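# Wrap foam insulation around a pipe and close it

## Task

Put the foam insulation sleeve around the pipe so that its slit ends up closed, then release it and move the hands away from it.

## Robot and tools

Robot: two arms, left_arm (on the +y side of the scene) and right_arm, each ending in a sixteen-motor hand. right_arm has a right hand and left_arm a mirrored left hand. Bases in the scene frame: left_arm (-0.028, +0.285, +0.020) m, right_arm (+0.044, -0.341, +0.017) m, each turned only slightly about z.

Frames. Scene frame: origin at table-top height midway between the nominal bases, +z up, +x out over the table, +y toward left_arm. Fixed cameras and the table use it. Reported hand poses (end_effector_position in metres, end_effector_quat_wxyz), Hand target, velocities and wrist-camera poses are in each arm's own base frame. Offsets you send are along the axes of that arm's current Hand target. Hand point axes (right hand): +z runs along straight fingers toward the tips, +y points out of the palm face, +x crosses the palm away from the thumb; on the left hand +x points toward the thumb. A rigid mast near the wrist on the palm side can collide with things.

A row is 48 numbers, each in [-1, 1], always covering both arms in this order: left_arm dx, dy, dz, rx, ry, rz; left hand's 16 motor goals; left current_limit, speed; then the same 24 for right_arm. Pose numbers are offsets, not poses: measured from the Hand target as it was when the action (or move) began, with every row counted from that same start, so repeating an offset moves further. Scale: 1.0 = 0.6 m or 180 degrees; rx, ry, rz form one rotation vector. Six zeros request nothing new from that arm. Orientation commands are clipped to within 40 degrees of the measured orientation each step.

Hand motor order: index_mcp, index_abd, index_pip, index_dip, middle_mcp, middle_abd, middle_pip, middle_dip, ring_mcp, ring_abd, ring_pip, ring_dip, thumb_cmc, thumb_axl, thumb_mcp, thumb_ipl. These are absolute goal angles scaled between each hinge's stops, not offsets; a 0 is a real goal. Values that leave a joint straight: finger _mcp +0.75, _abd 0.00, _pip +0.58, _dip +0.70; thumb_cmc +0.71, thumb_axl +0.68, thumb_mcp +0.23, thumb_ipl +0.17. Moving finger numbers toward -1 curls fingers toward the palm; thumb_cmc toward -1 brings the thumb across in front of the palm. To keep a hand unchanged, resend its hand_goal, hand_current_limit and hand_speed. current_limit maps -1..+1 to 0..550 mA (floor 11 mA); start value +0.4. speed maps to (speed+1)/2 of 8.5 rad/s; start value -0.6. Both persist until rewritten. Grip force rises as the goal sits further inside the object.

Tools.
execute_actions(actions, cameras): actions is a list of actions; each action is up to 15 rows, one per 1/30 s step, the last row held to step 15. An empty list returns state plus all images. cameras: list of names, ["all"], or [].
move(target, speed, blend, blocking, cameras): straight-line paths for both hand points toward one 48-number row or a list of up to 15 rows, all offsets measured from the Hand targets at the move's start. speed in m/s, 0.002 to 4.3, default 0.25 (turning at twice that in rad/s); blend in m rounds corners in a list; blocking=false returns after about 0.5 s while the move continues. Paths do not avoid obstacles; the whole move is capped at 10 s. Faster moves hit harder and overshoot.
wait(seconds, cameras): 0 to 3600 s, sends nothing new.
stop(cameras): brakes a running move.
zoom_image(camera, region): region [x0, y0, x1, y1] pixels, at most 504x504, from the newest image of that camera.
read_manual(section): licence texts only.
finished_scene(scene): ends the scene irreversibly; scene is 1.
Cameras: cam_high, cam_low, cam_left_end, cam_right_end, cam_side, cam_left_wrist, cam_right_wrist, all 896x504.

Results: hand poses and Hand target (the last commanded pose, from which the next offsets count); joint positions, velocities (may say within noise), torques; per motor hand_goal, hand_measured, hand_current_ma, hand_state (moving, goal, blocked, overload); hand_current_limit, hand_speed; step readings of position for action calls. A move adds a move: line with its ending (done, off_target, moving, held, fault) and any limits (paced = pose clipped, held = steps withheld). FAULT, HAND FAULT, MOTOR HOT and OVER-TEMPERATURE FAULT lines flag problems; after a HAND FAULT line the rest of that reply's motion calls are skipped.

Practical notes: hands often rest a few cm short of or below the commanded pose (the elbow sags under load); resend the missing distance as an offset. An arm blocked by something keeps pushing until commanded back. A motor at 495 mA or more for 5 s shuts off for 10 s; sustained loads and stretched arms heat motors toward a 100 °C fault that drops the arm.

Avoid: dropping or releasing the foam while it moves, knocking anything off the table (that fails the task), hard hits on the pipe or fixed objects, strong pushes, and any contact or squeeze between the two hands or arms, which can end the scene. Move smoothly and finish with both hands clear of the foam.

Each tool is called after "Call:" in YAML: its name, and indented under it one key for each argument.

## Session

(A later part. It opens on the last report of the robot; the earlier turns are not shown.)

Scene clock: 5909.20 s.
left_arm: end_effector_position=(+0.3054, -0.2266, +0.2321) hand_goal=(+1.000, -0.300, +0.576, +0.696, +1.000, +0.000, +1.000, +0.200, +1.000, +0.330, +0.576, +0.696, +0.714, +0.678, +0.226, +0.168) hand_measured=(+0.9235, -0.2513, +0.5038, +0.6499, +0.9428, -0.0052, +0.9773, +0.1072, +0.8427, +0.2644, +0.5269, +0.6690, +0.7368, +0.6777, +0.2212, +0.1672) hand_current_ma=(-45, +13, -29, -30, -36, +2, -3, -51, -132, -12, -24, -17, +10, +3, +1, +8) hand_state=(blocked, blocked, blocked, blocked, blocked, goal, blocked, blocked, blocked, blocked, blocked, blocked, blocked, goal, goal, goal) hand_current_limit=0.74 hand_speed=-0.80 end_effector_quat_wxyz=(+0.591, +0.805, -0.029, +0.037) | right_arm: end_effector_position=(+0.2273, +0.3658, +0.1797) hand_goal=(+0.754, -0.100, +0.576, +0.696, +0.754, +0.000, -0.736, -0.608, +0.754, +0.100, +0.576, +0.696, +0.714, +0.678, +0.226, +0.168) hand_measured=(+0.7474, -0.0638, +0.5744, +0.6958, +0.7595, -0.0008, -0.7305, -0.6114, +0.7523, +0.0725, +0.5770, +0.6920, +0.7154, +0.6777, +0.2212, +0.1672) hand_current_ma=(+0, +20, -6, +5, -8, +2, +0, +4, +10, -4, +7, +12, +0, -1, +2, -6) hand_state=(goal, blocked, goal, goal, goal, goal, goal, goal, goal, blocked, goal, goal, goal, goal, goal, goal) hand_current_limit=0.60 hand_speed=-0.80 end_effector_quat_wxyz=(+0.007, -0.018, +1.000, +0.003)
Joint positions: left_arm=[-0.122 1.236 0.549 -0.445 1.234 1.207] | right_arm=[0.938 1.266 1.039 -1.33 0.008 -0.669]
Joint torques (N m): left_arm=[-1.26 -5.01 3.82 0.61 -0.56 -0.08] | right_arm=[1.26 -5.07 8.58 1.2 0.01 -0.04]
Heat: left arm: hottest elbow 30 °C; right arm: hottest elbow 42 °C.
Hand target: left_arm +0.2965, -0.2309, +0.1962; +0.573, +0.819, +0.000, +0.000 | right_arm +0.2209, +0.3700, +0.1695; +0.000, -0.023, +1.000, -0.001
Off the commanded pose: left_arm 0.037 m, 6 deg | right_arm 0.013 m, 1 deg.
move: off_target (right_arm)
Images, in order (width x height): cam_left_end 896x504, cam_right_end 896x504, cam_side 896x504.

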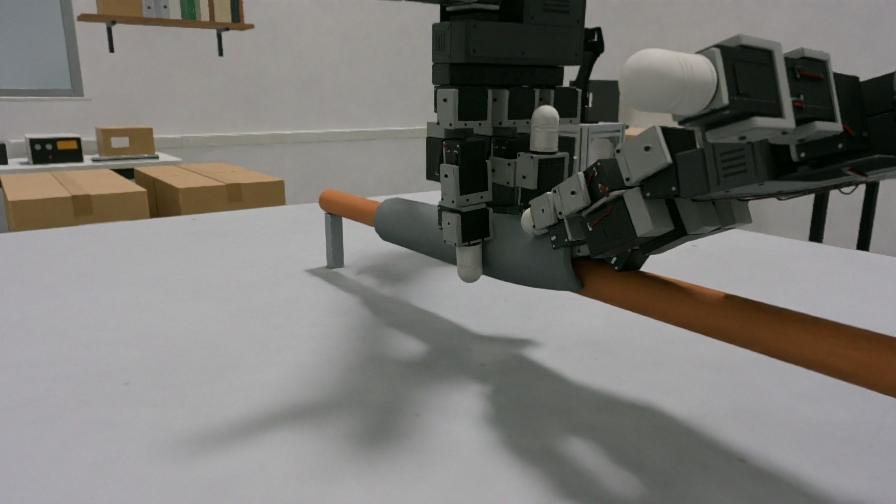

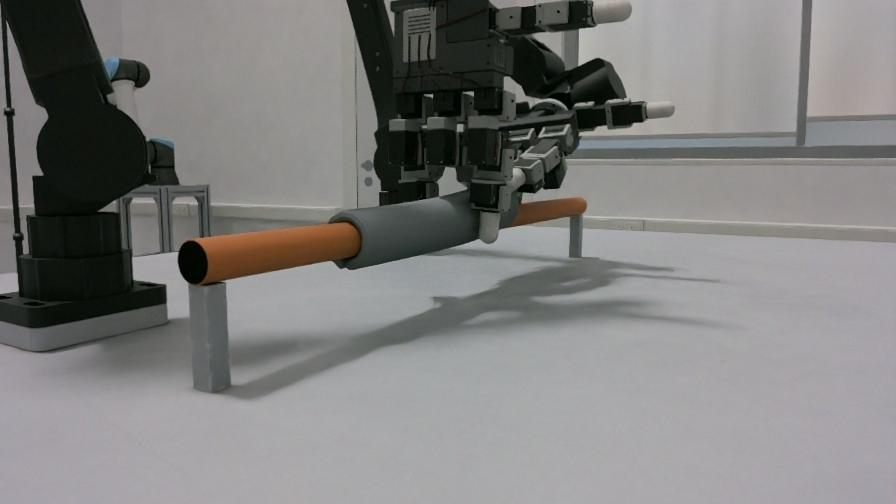

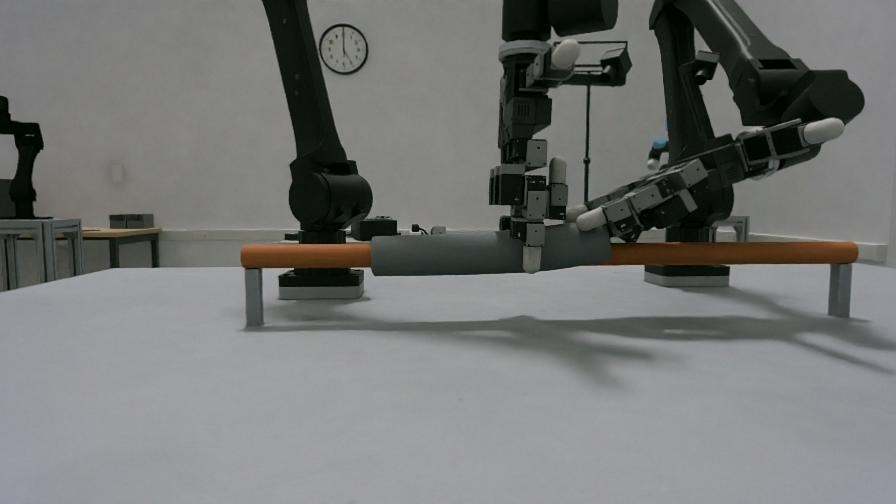

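Call:
move:
  target:
    - [0,0.0345,-0.0125,0,0,0, 1,-0.3,0.576,0.696,1,0,1,0.2,1,0.33,0.576,0.696,0.714,0.678,0.226,0.168,0.74,-0.8, 0,0,0,0,0,0, 0.754,-0.1,0.576,0.696,0.754,0,-0.737,-0.609,0.754,0.1,0.576,0.696,0.714,0.678,0.226,0.168,0.6,-0.8]
    - [0,0.0186,-0.0564,0,0,0, 1,-0.3,0.576,0.696,1,0,1,0.2,1,0.33,0.576,0.696,0.714,0.678,0.226,0.168,0.74,-0.8, 0,0,0,0,0,0, 0.754,-0.1,0.576,0.696,0.754,0,-0.737,-0.609,0.754,0.1,0.576,0.696,0.714,0.678,0.226,0.168,0.6,-0.8]
  speed: 0.03
  cameras: ["cam_side","cam_right_end","cam_left_end","cam_left_wrist"]

Call:
zoom_image:
  camera: "cam_left_end"
  region: [480, 150, 680, 300]

Call:
zoom_image:
  camera: "cam_side"
  region: [360, 180, 660, 290]

Scene clock: 5925.10 s.
left_arm: end_effector_position=(+0.2863, -0.2060, +0.2253) hand_goal=(+1.000, -0.300, +0.576, +0.696, +1.000, +0.000, +1.000, +0.200, +1.000, +0.330, +0.576, +0.696, +0.714, +0.678, +0.226, +0.168) hand_measured=(+0.8873, -0.1620, +0.5000, +0.6499, +0.9524, +0.0270, +0.9388, +0.1836, +0.9151, +0.2659, +0.5282, +0.6690, +0.7368, +0.6767, +0.2212, +0.1681) hand_current_ma=(-78, +58, -30, -33, -30, +12, -25, -2, -53, -9, -22, -13, +15, -4, +0, +12) hand_state=(blocked, blocked, blocked, blocked, blocked, blocked, blocked, goal, blocked, blocked, blocked, blocked, blocked, goal, goal, goal) hand_current_limit=0.74 hand_speed=-0.80 end_effector_quat_wxyz=(+0.584, +0.812, -0.011, +0.005) | right_arm: end_effector_position=(+0.2246, +0.3667, +0.1782) hand_goal=(+0.754, -0.100, +0.576, +0.696, +0.754, +0.000, -0.736, -0.608, +0.754, +0.100, +0.576, +0.696, +0.714, +0.678, +0.226, +0.168) hand_measured=(+0.7402, -0.0667, +0.5718, +0.6958, +0.7595, -0.0023, -0.7318, -0.6114, +0.7511, +0.0754, +0.5744, +0.6920, +0.7142, +0.6767, +0.2212, +0.1681) hand_current_ma=(-1, +15, -9, +10, -10, +0, +0, +7, +7, -7, +8, +7, -1, -3, +0, -6) hand_state=(goal, blocked, goal, goal, goal, goal, goal, goal, goal, blocked, goal, goal, goal, goal, goal, goal) hand_current_limit=0.60 hand_speed=-0.80 end_effector_quat_wxyz=(+0.005, -0.020, +1.000, +0.004)
Joint positions: left_arm=[-0.051 1.225 0.556 -0.765 1.244 1.45] | right_arm=[0.942 1.266 1.035 -1.327 0.003 -0.669]
Joint torques (N m): left_arm=[1.14 -4.78 8.75 -0.34 0.14 0.16] | right_arm=[0.91 -5.01 8.85 1.07 0.17 -0.04]
Heat: left arm: hottest elbow 30 °C; right arm: hottest elbow 42 °C.
Hand target: left_arm +0.2965, -0.2030, +0.2183; +0.574, +0.819, +0.000, +0.000 | right_arm +0.2209, +0.3701, +0.1695; +0.000, -0.023, +1.000, -0.001
Off the commanded pose: left_arm 0.013 m, 2 deg | right_arm 0.010 m, 1 deg.
move: off_target (left_arm)
cam_left_wrist: T_world_to_cam=[[-0.75549, 0.23578, -0.61126, 0.36801], [0.47867, 0.83569, -0.26927, 0.05586], [0.44733, -0.49602, -0.74422, 0.06521]] pos_world=[0.22212, -0.10111, 0.28852]
Images, in order (width x height): cam_left_end 896x504, cam_right_end 896x504, cam_side 896x504, cam_left_wrist 896x504.

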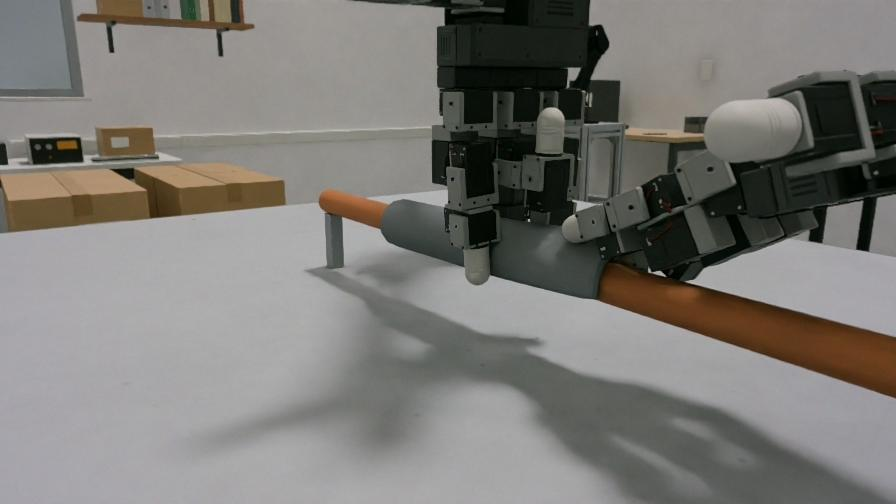

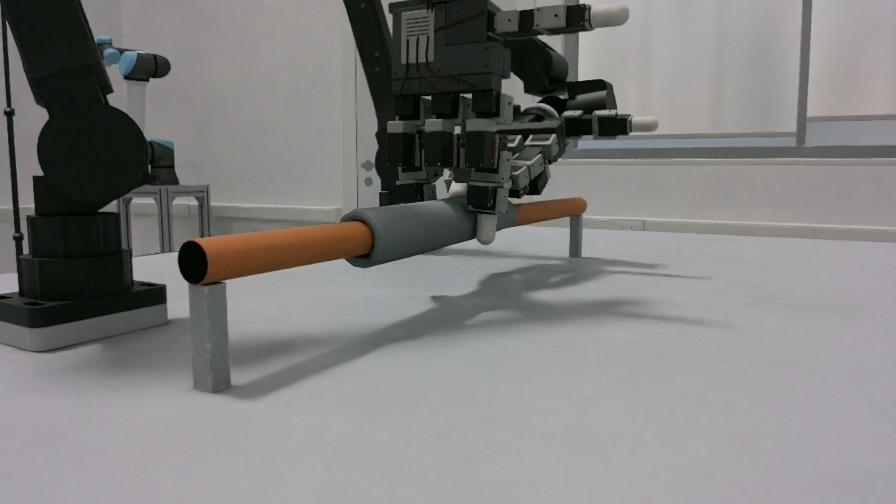

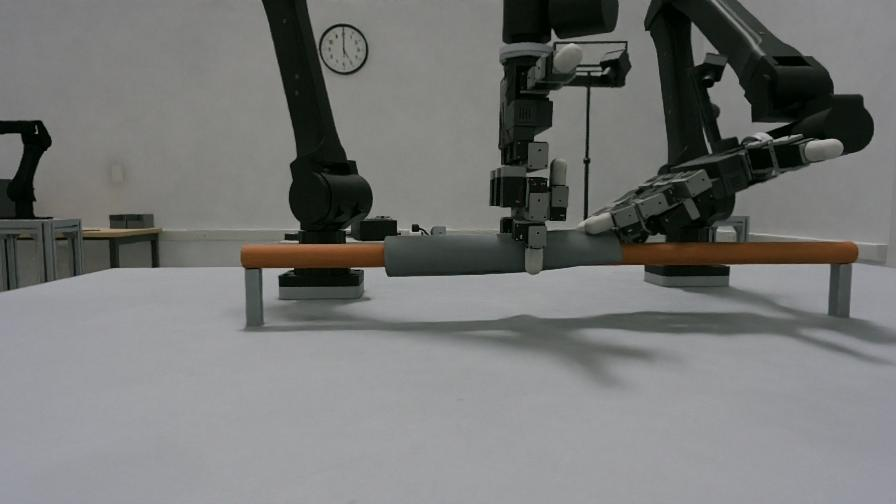

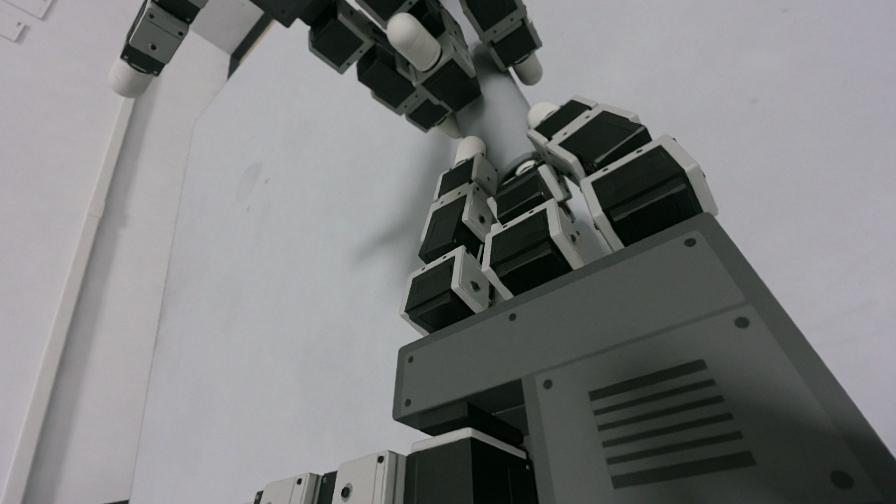

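Scaled by 2.520 from the camera's image (finer frame: 1280x720).

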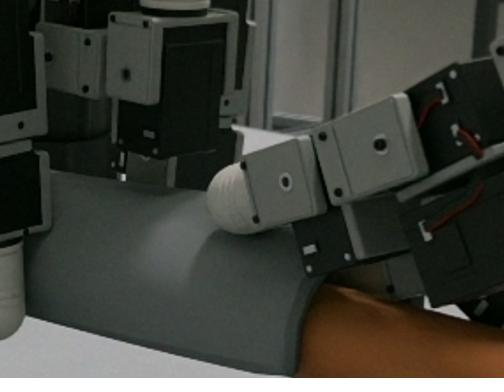

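Scaled by 1.680 from the camera's image (finer frame: 1280x720).

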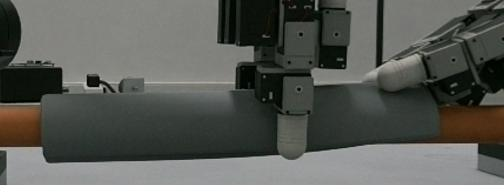

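Call:
move:
  target:
    - [0,0,0,0,0,0, 0.55,-0.3,0.576,0.696,1,0,1,0.2,0.6,0.3,0.576,0.696,0.714,0.678,0.226,0.168,0.74,-0.8, 0,0,0.02,0,0,0, 0.754,-0.45,0.576,0.696,0.754,0,-0.737,-0.609,0.754,0.45,0.576,0.696,0.714,0.678,0.226,0.168,0.7,-0.8]
    - [0,-0.0171,-0.047,0,0,0, 0.55,-0.3,0.576,0.696,1,0,1,0.2,0.6,0.3,0.576,0.696,0.714,0.678,0.226,0.168,0.74,-0.8, 0,0,0.02,0,0,0, 0.754,-0.45,0.576,0.696,0.754,0,-0.737,-0.609,0.754,0.45,0.576,0.696,0.714,0.678,0.226,0.168,0.7,-0.8]
  speed: 0.03
  cameras: ["cam_side","cam_right_end","cam_left_end","cam_left_wrist"]

Call:
zoom_image:
  camera: "cam_left_end"
  region: [480, 150, 680, 300]

Call:
zoom_image:
  camera: "cam_side"
  region: [360, 180, 660, 290]

Scene clock: 5941.83 s.
left_arm: end_effector_position=(+0.2843, -0.1758, +0.2135) hand_goal=(+0.550, -0.300, +0.576, +0.696, +1.000, +0.000, +1.000, +0.200, +0.600, +0.300, +0.576, +0.696, +0.714, +0.678, +0.226, +0.168) hand_measured=(+0.6208, -0.2836, +0.5795, +0.6881, +1.0000, +0.0095, +0.9735, +0.1964, +0.6739, +0.2820, +0.5744, +0.6869, +0.7368, +0.6777, +0.2212, +0.1681) hand_current_ma=(+54, +7, +11, -9, -7, +9, -4, +0, +49, +4, +2, -11, +15, +2, +1, +12) hand_state=(blocked, goal, goal, goal, goal, goal, blocked, goal, blocked, goal, goal, goal, blocked, goal, goal, goal) hand_current_limit=0.74 hand_speed=-0.80 end_effector_quat_wxyz=(+0.575, +0.818, +0.004, -0.007) | right_arm: end_effector_position=(+0.2265, +0.3691, +0.1746) hand_goal=(+0.754, -0.450, +0.576, +0.696, +0.754, +0.000, -0.736, -0.608, +0.754, +0.450, +0.576, +0.696, +0.714, +0.678, +0.226, +0.168) hand_measured=(+0.7547, -0.1180, +0.5782, +0.7022, +0.7595, -0.0008, -0.7318, -0.6114, +0.7583, +0.1501, +0.5782, +0.6920, +0.7129, +0.6767, +0.2222, +0.1681) hand_current_ma=(+1, +341, -2, +8, -6, +5, +3, +7, +11, -286, +13, +4, +2, +0, +5, -6) hand_state=(goal, blocked, goal, goal, goal, goal, goal, goal, goal, blocked, goal, goal, goal, goal, goal, goal) hand_current_limit=0.70 hand_speed=-0.80 end_effector_quat_wxyz=(+0.011, -0.020, +1.000, +0.011)
Joint positions: left_arm=[0.064 1.301 0.593 -1.058 1.219 1.761] | right_arm=[0.942 1.266 1.021 -1.296 0.003 -0.669]
Joint torques (N m): left_arm=[0.67 -6.01 9.36 -0.58 0.95 0.22] | right_arm=[1.03 -4.48 8.02 1.2 0.16 -0.04]
Heat: left arm: hottest elbow 32 °C; right arm: hottest elbow 42 °C.
Hand target: left_arm +0.2965, -0.1730, +0.2183; +0.573, +0.819, +0.001, +0.000 | right_arm +0.2208, +0.3700, +0.1574; +0.000, -0.023, +1.000, -0.001
Off the commanded pose: left_arm 0.013 m, 1 deg | right_arm 0.018 m, 2 deg.
move: off_target (left_arm, right_arm)
cam_left_wrist: T_world_to_cam=[[-0.78083, 0.24009, -0.57677, 0.35284], [0.45891, 0.84686, -0.26875, 0.03597], [0.42392, -0.47453, -0.77143, 0.08846]] pos_world=[0.2215, -0.0732, 0.28141]
Images, in order (width x height): cam_left_end 896x504, cam_right_end 896x504, cam_side 896x504, cam_left_wrist 896x504.

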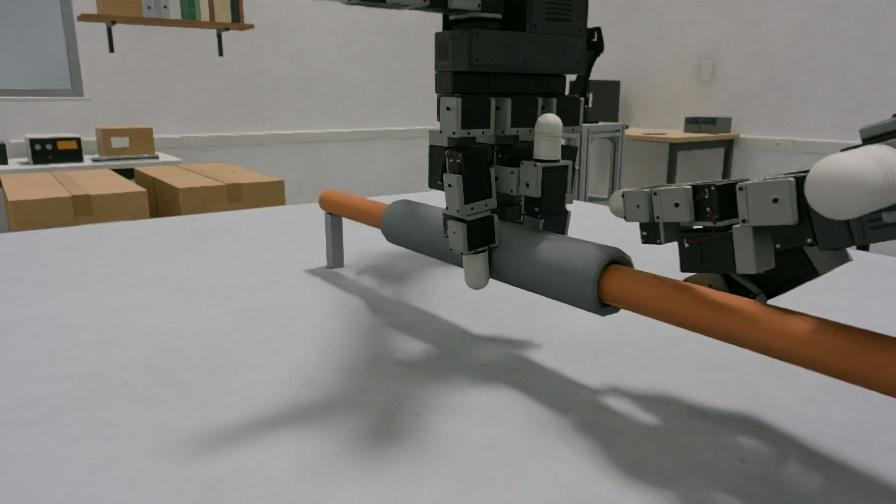

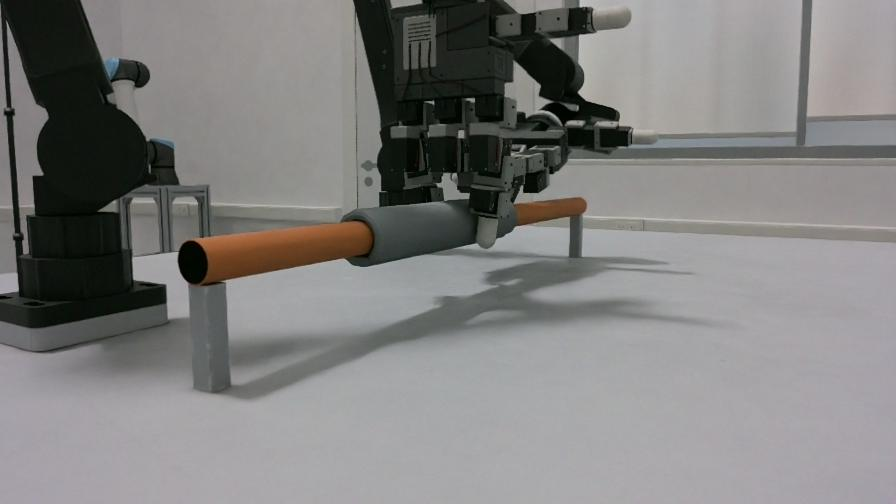

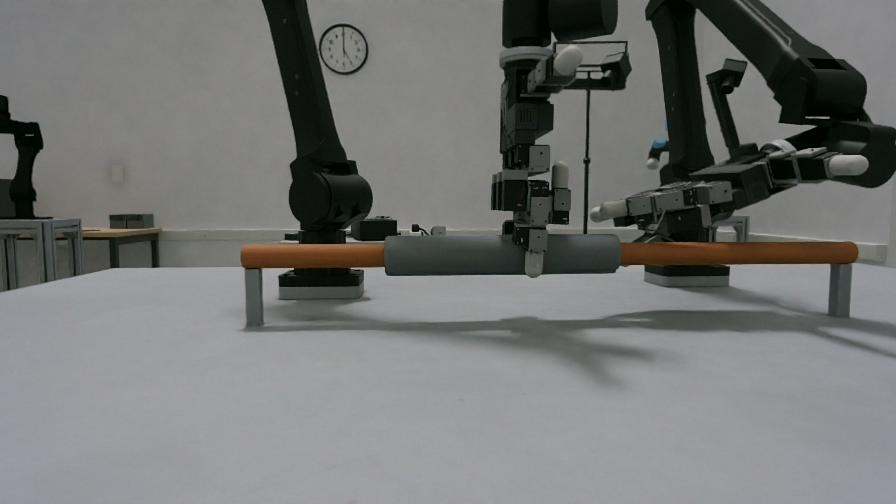

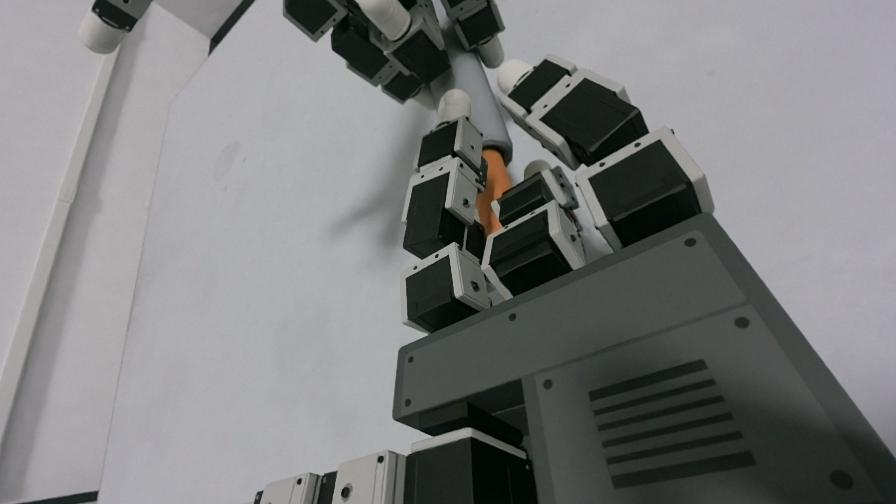

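Scaled by 2.520 from the camera's image (finer frame: 1280x720).

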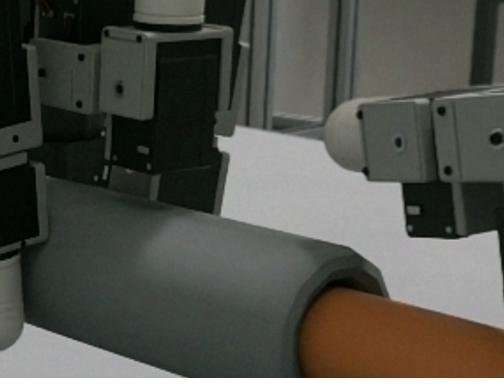

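Scaled by 1.680 from the camera's image (finer frame: 1280x720).

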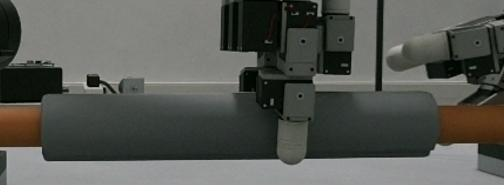

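Call:
zoom_image:
  camera: "cam_left_end"
  region: [560, 220, 680, 330]

Call:
zoom_image:
  camera: "cam_right_end"
  region: [320, 180, 440, 290]

Call:
zoom_image:
  camera: "cam_side"
  region: [370, 220, 640, 290]

Scaled by 4.200 from the camera's image (finer frame: 1280x720).

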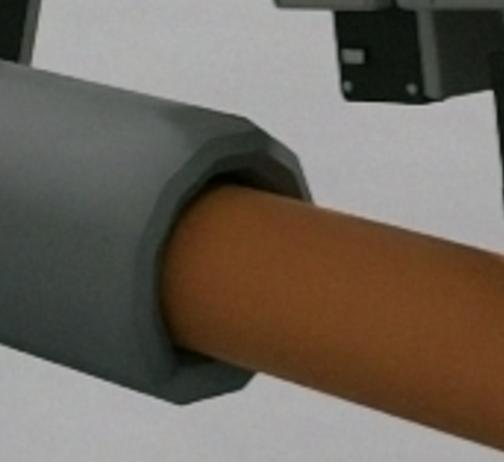

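Scaled by 4.200 from the camera's image (finer frame: 1280x720).

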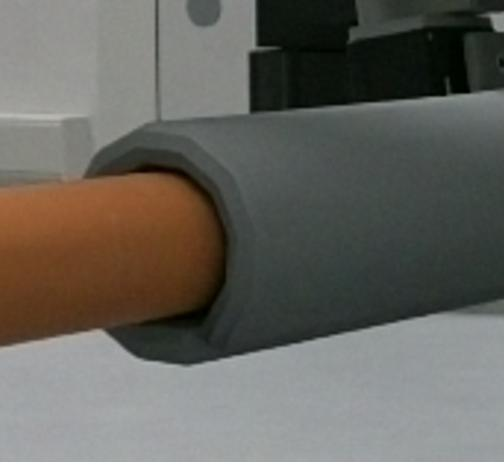

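Scaled by 1.867 from the camera's image (finer frame: 1280x720).

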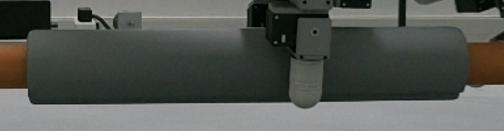

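Call:
move:
  target:
    - [0,0,0,0,0,0, 0.55,-0.1,0.576,0.696,1,0,1,0.2,0.6,0.1,0.576,0.696,0.714,0.678,0.226,0.168,0.4,-0.7, 0,0,0.0,0,0,0, 0.754,0.15,0.576,0.696,0.754,0,-0.737,-0.609,0.754,-0.15,0.576,0.696,0.714,0.678,0.226,0.168,0.5,-0.8]
    - [0,0.0968,-0.124,0,0,0, 0.55,-0.1,0.576,0.696,1,0,1,0.2,0.6,0.1,0.576,0.696,0.714,0.678,0.226,0.168,0.4,-0.7, 0,0,-0.15,0,0,0, 0.754,0.15,0.576,0.696,0.754,0,-0.737,-0.609,0.754,-0.15,0.576,0.696,0.714,0.678,0.226,0.168,0.5,-0.8]
  speed: 0.07
  cameras: ["all"]

Call:
zoom_image:
  camera: "cam_left_wrist"
  region: [400, 0, 600, 200]

Call:
zoom_image:
  camera: "cam_right_wrist"
  region: [250, 0, 650, 240]

Scene clock: 5954.97 s.
left_arm: end_effector_position=(+0.2909, -0.1276, +0.2853) hand_goal=(+0.550, -0.100, +0.576, +0.696, +1.000, +0.000, +1.000, +0.200, +0.600, +0.100, +0.576, +0.696, +0.714, +0.678, +0.226, +0.168) hand_measured=(+0.6208, -0.1019, +0.5795, +0.6869, +1.0000, +0.0095, +0.9747, +0.1964, +0.6739, +0.1062, +0.5744, +0.6881, +0.7368, +0.6777, +0.2212, +0.1681) hand_current_ma=(+51, +7, +9, -12, +0, +8, -5, +5, +46, +6, -1, -6, +17, +0, +4, +11) hand_state=(blocked, goal, goal, goal, goal, goal, blocked, goal, blocked, goal, goal, goal, blocked, goal, goal, goal) hand_current_limit=0.40 hand_speed=-0.70 end_effector_quat_wxyz=(+0.568, +0.822, +0.032, -0.006) | right_arm: end_effector_position=(+0.2192, +0.3591, +0.2245) hand_goal=(+0.754, +0.150, +0.576, +0.696, +0.754, +0.000, -0.736, -0.608, +0.754, -0.150, +0.576, +0.696, +0.714, +0.678, +0.226, +0.168) hand_measured=(+0.7474, +0.1501, +0.5731, +0.6958, +0.7595, -0.0023, -0.7318, -0.6114, +0.7535, -0.1414, +0.5744, +0.6920, +0.7142, +0.6777, +0.2212, +0.1681) hand_current_ma=(-2, +11, -5, +9, -9, +2, +2, +7, +11, +7, +8, +11, -2, -3, +3, -3) hand_state=(goal, goal, goal, goal, goal, goal, goal, goal, goal, goal, goal, goal, goal, goal, goal, goal) hand_current_limit=0.50 hand_speed=-0.80 end_effector_quat_wxyz=(-0.012, -0.020, +1.000, -0.018)
Joint positions: left_arm=[0.243 1.246 0.76 -1.6 1.152 2.076] | right_arm=[0.942 1.256 1.161 -1.519 0.003 -0.669]
Joint torques (N m): left_arm=[0.67 -8.18 10.09 -1.25 0.82 0.2] | right_arm=[0.73 -6.65 12.96 0.14 0.13 -0.04]
Heat: left arm: hottest elbow 32 °C; right arm: hottest elbow 42 °C.
Hand target: left_arm +0.2965, -0.1229, +0.2983; +0.573, +0.819, +0.000, +0.000 | right_arm +0.2208, +0.3702, +0.2474; +0.000, -0.023, +1.000, -0.001
Off the commanded pose: left_arm 0.015 m, 4 deg | right_arm 0.025 m, 2 deg.
joint sent to its limit (left arm) — joint 6 (wrist roll), upper limit. The joint targets are off in orientation, not in position.
move: off_target (left_arm, right_arm)
cam_left_wrist: T_world_to_cam=[[-0.80792, 0.21325, -0.54935, 0.38446], [0.41207, 0.87086, -0.26797, 0.0279], [0.42126, -0.44287, -0.79146, 0.17453]] pos_world=[0.22559, -0.02899, 0.35681]
cam_right_wrist: T_world_to_cam=[[0.73934, 0.67269, -0.02948, -0.36642], [0.46491, -0.47832, 0.74503, -0.14283], [0.48707, -0.56454, -0.66638, 0.37159]] pos_world=[0.15632, 0.38794, 0.34323]

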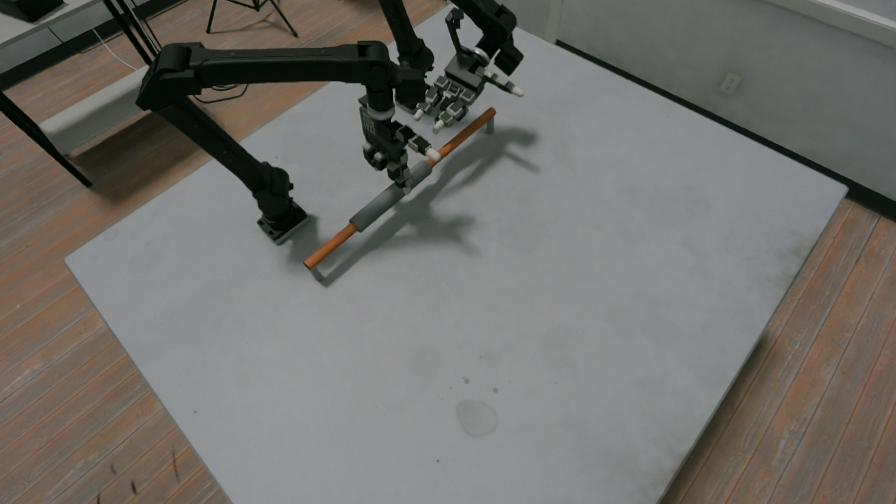

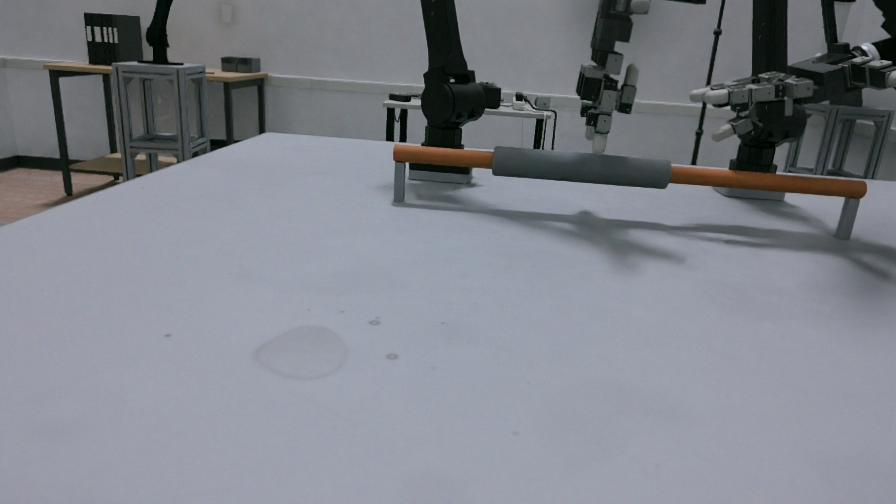

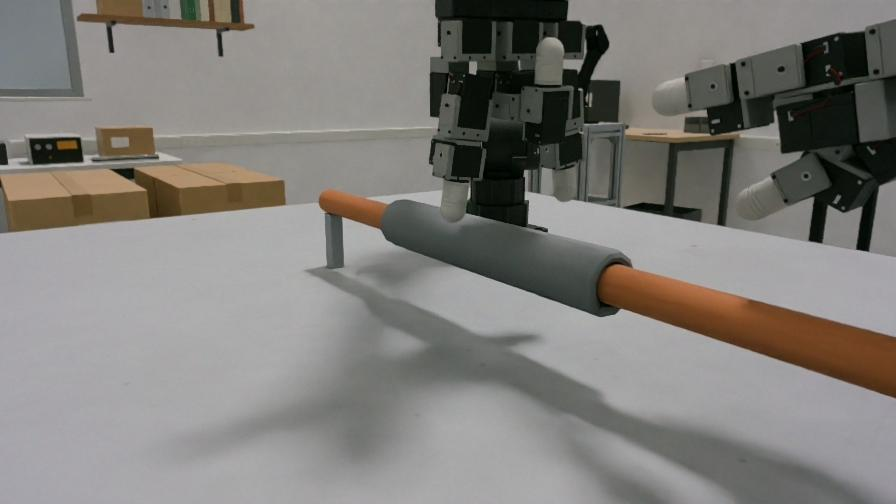

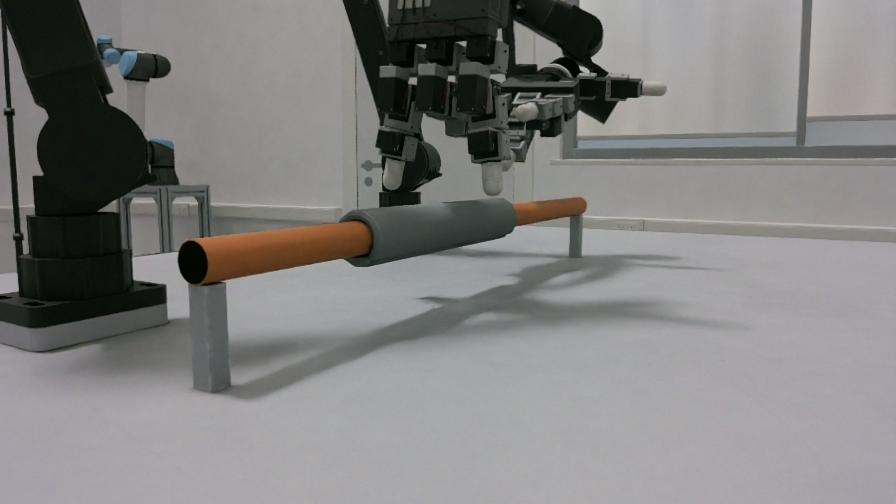

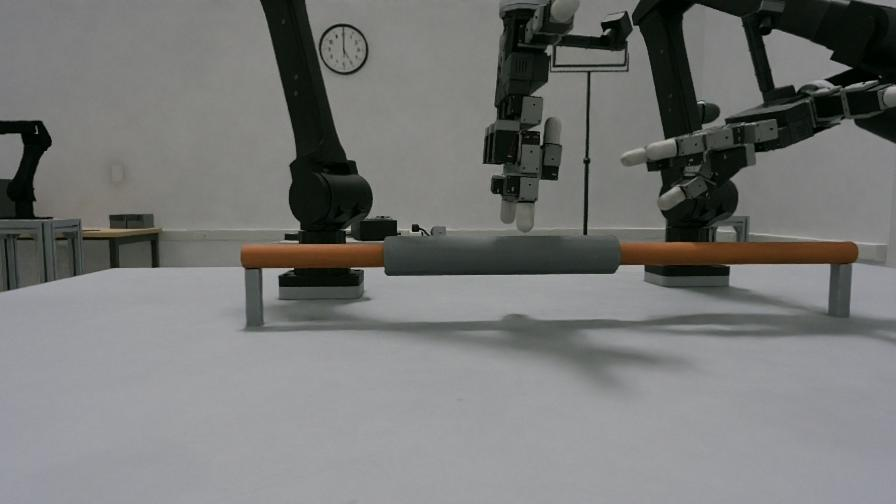

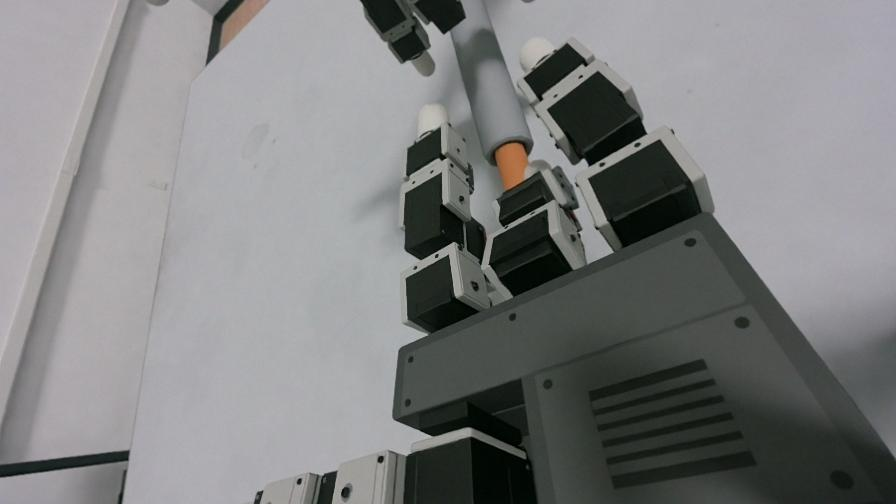

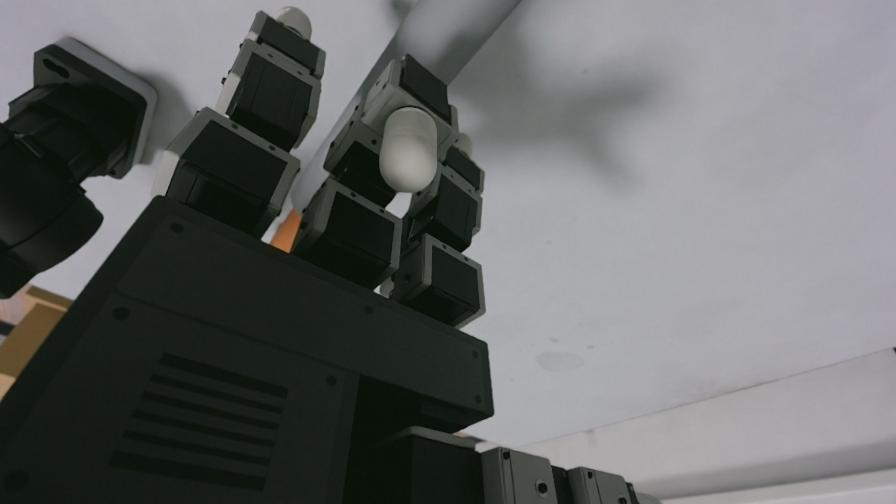

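Scaled by 2.520 from the camera's image (finer frame: 1280x720).

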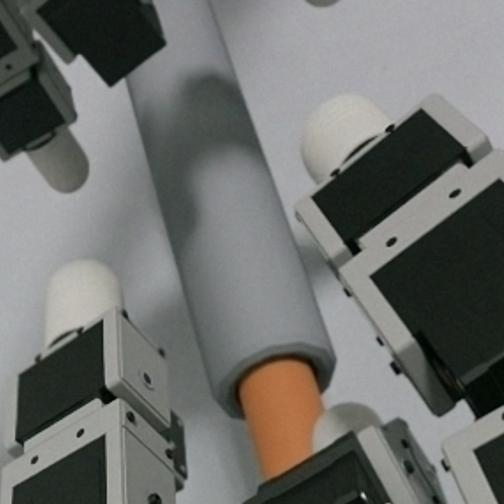

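Scaled by 1.260 from the camera's image (finer frame: 1280x720).

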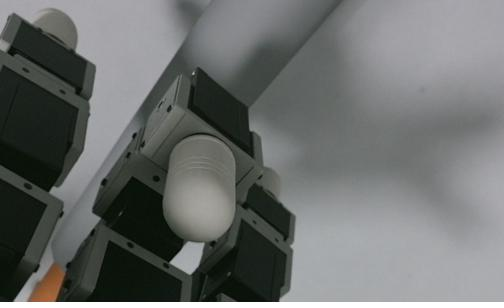

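Call:
zoom_image:
  camera: "cam_right_end"
  region: [335, 200, 395, 275]

Call:
zoom_image:
  camera: "cam_left_end"
  region: [580, 240, 650, 325]

Call:
zoom_image:
  camera: "cam_low"
  region: [470, 130, 700, 210]

Call:
zoom_image:
  camera: "cam_side"
  region: [370, 225, 510, 285]

Call:
zoom_image:
  camera: "cam_left_wrist"
  region: [430, 0, 560, 190]

Scaled by 6.720 from the camera's image (finer frame: 1280x720).

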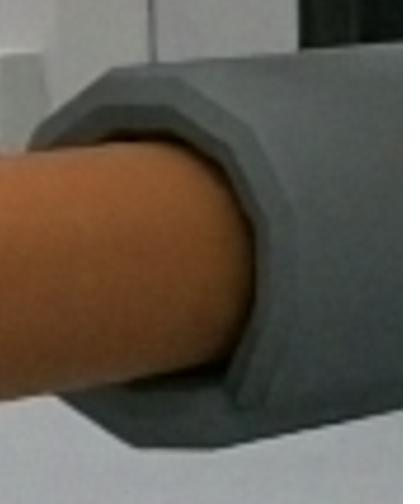

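Scaled by 5.929 from the camera's image (finer frame: 1280x720).

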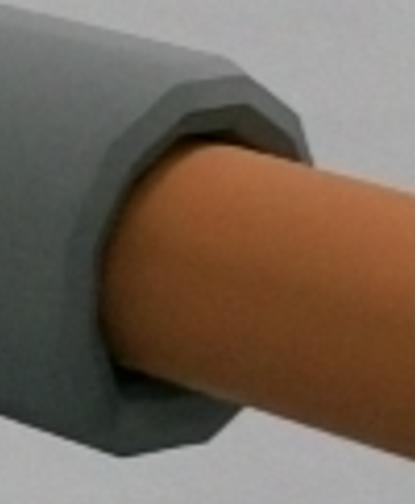

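Scaled by 2.191 from the camera's image (finer frame: 1280x720).

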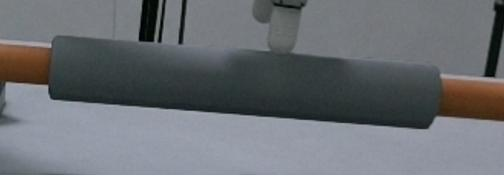

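Scaled by 3.600 from the camera's image (finer frame: 1280x720).

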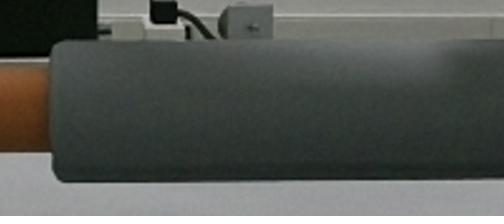

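Scaled by 2.653 from the camera's image (finer frame: 1280x720).

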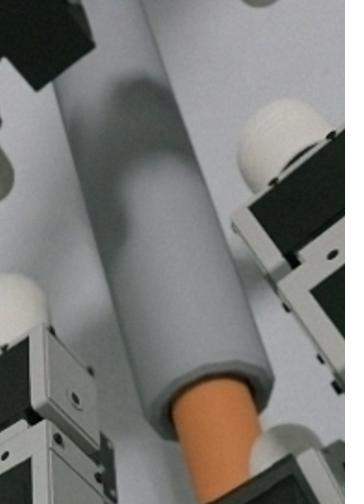

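Call:
zoom_image:
  camera: "cam_right_end"
  region: [350, 235, 400, 275]

Call:
zoom_image:
  camera: "cam_side"
  region: [380, 250, 440, 282]

Call:
zoom_image:
  camera: "cam_side"
  region: [570, 250, 630, 282]

Call:
zoom_image:
  camera: "cam_left_end"
  region: [500, 240, 640, 325]

Scaled by 10.080 from the camera's image (finer frame: 1280x720).

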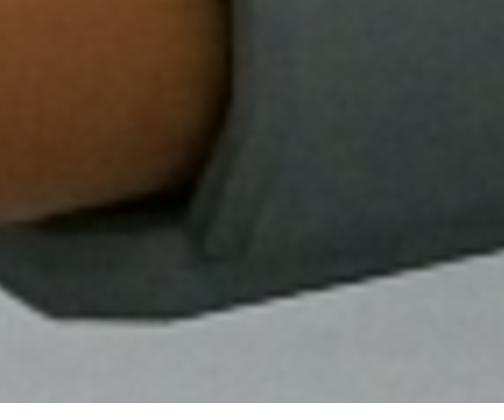

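Scaled by 8.400 from the camera's image (finer frame: 1280x720).

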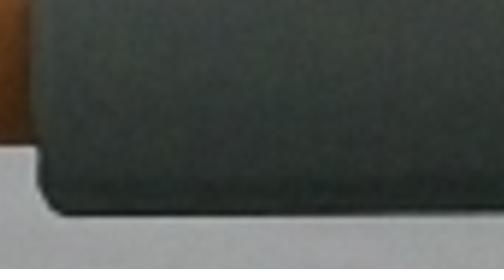

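Scaled by 8.400 from the camera's image (finer frame: 1280x720).

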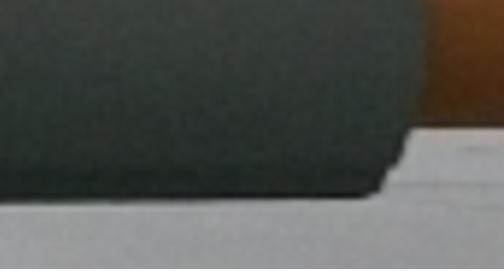

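Scaled by 3.600 from the camera's image (finer frame: 1280x720).

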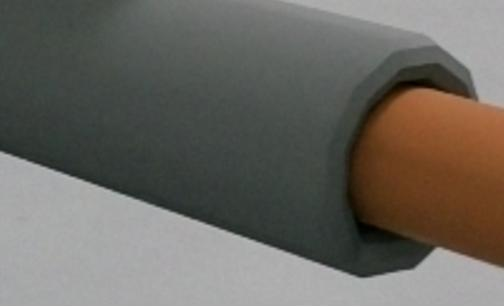

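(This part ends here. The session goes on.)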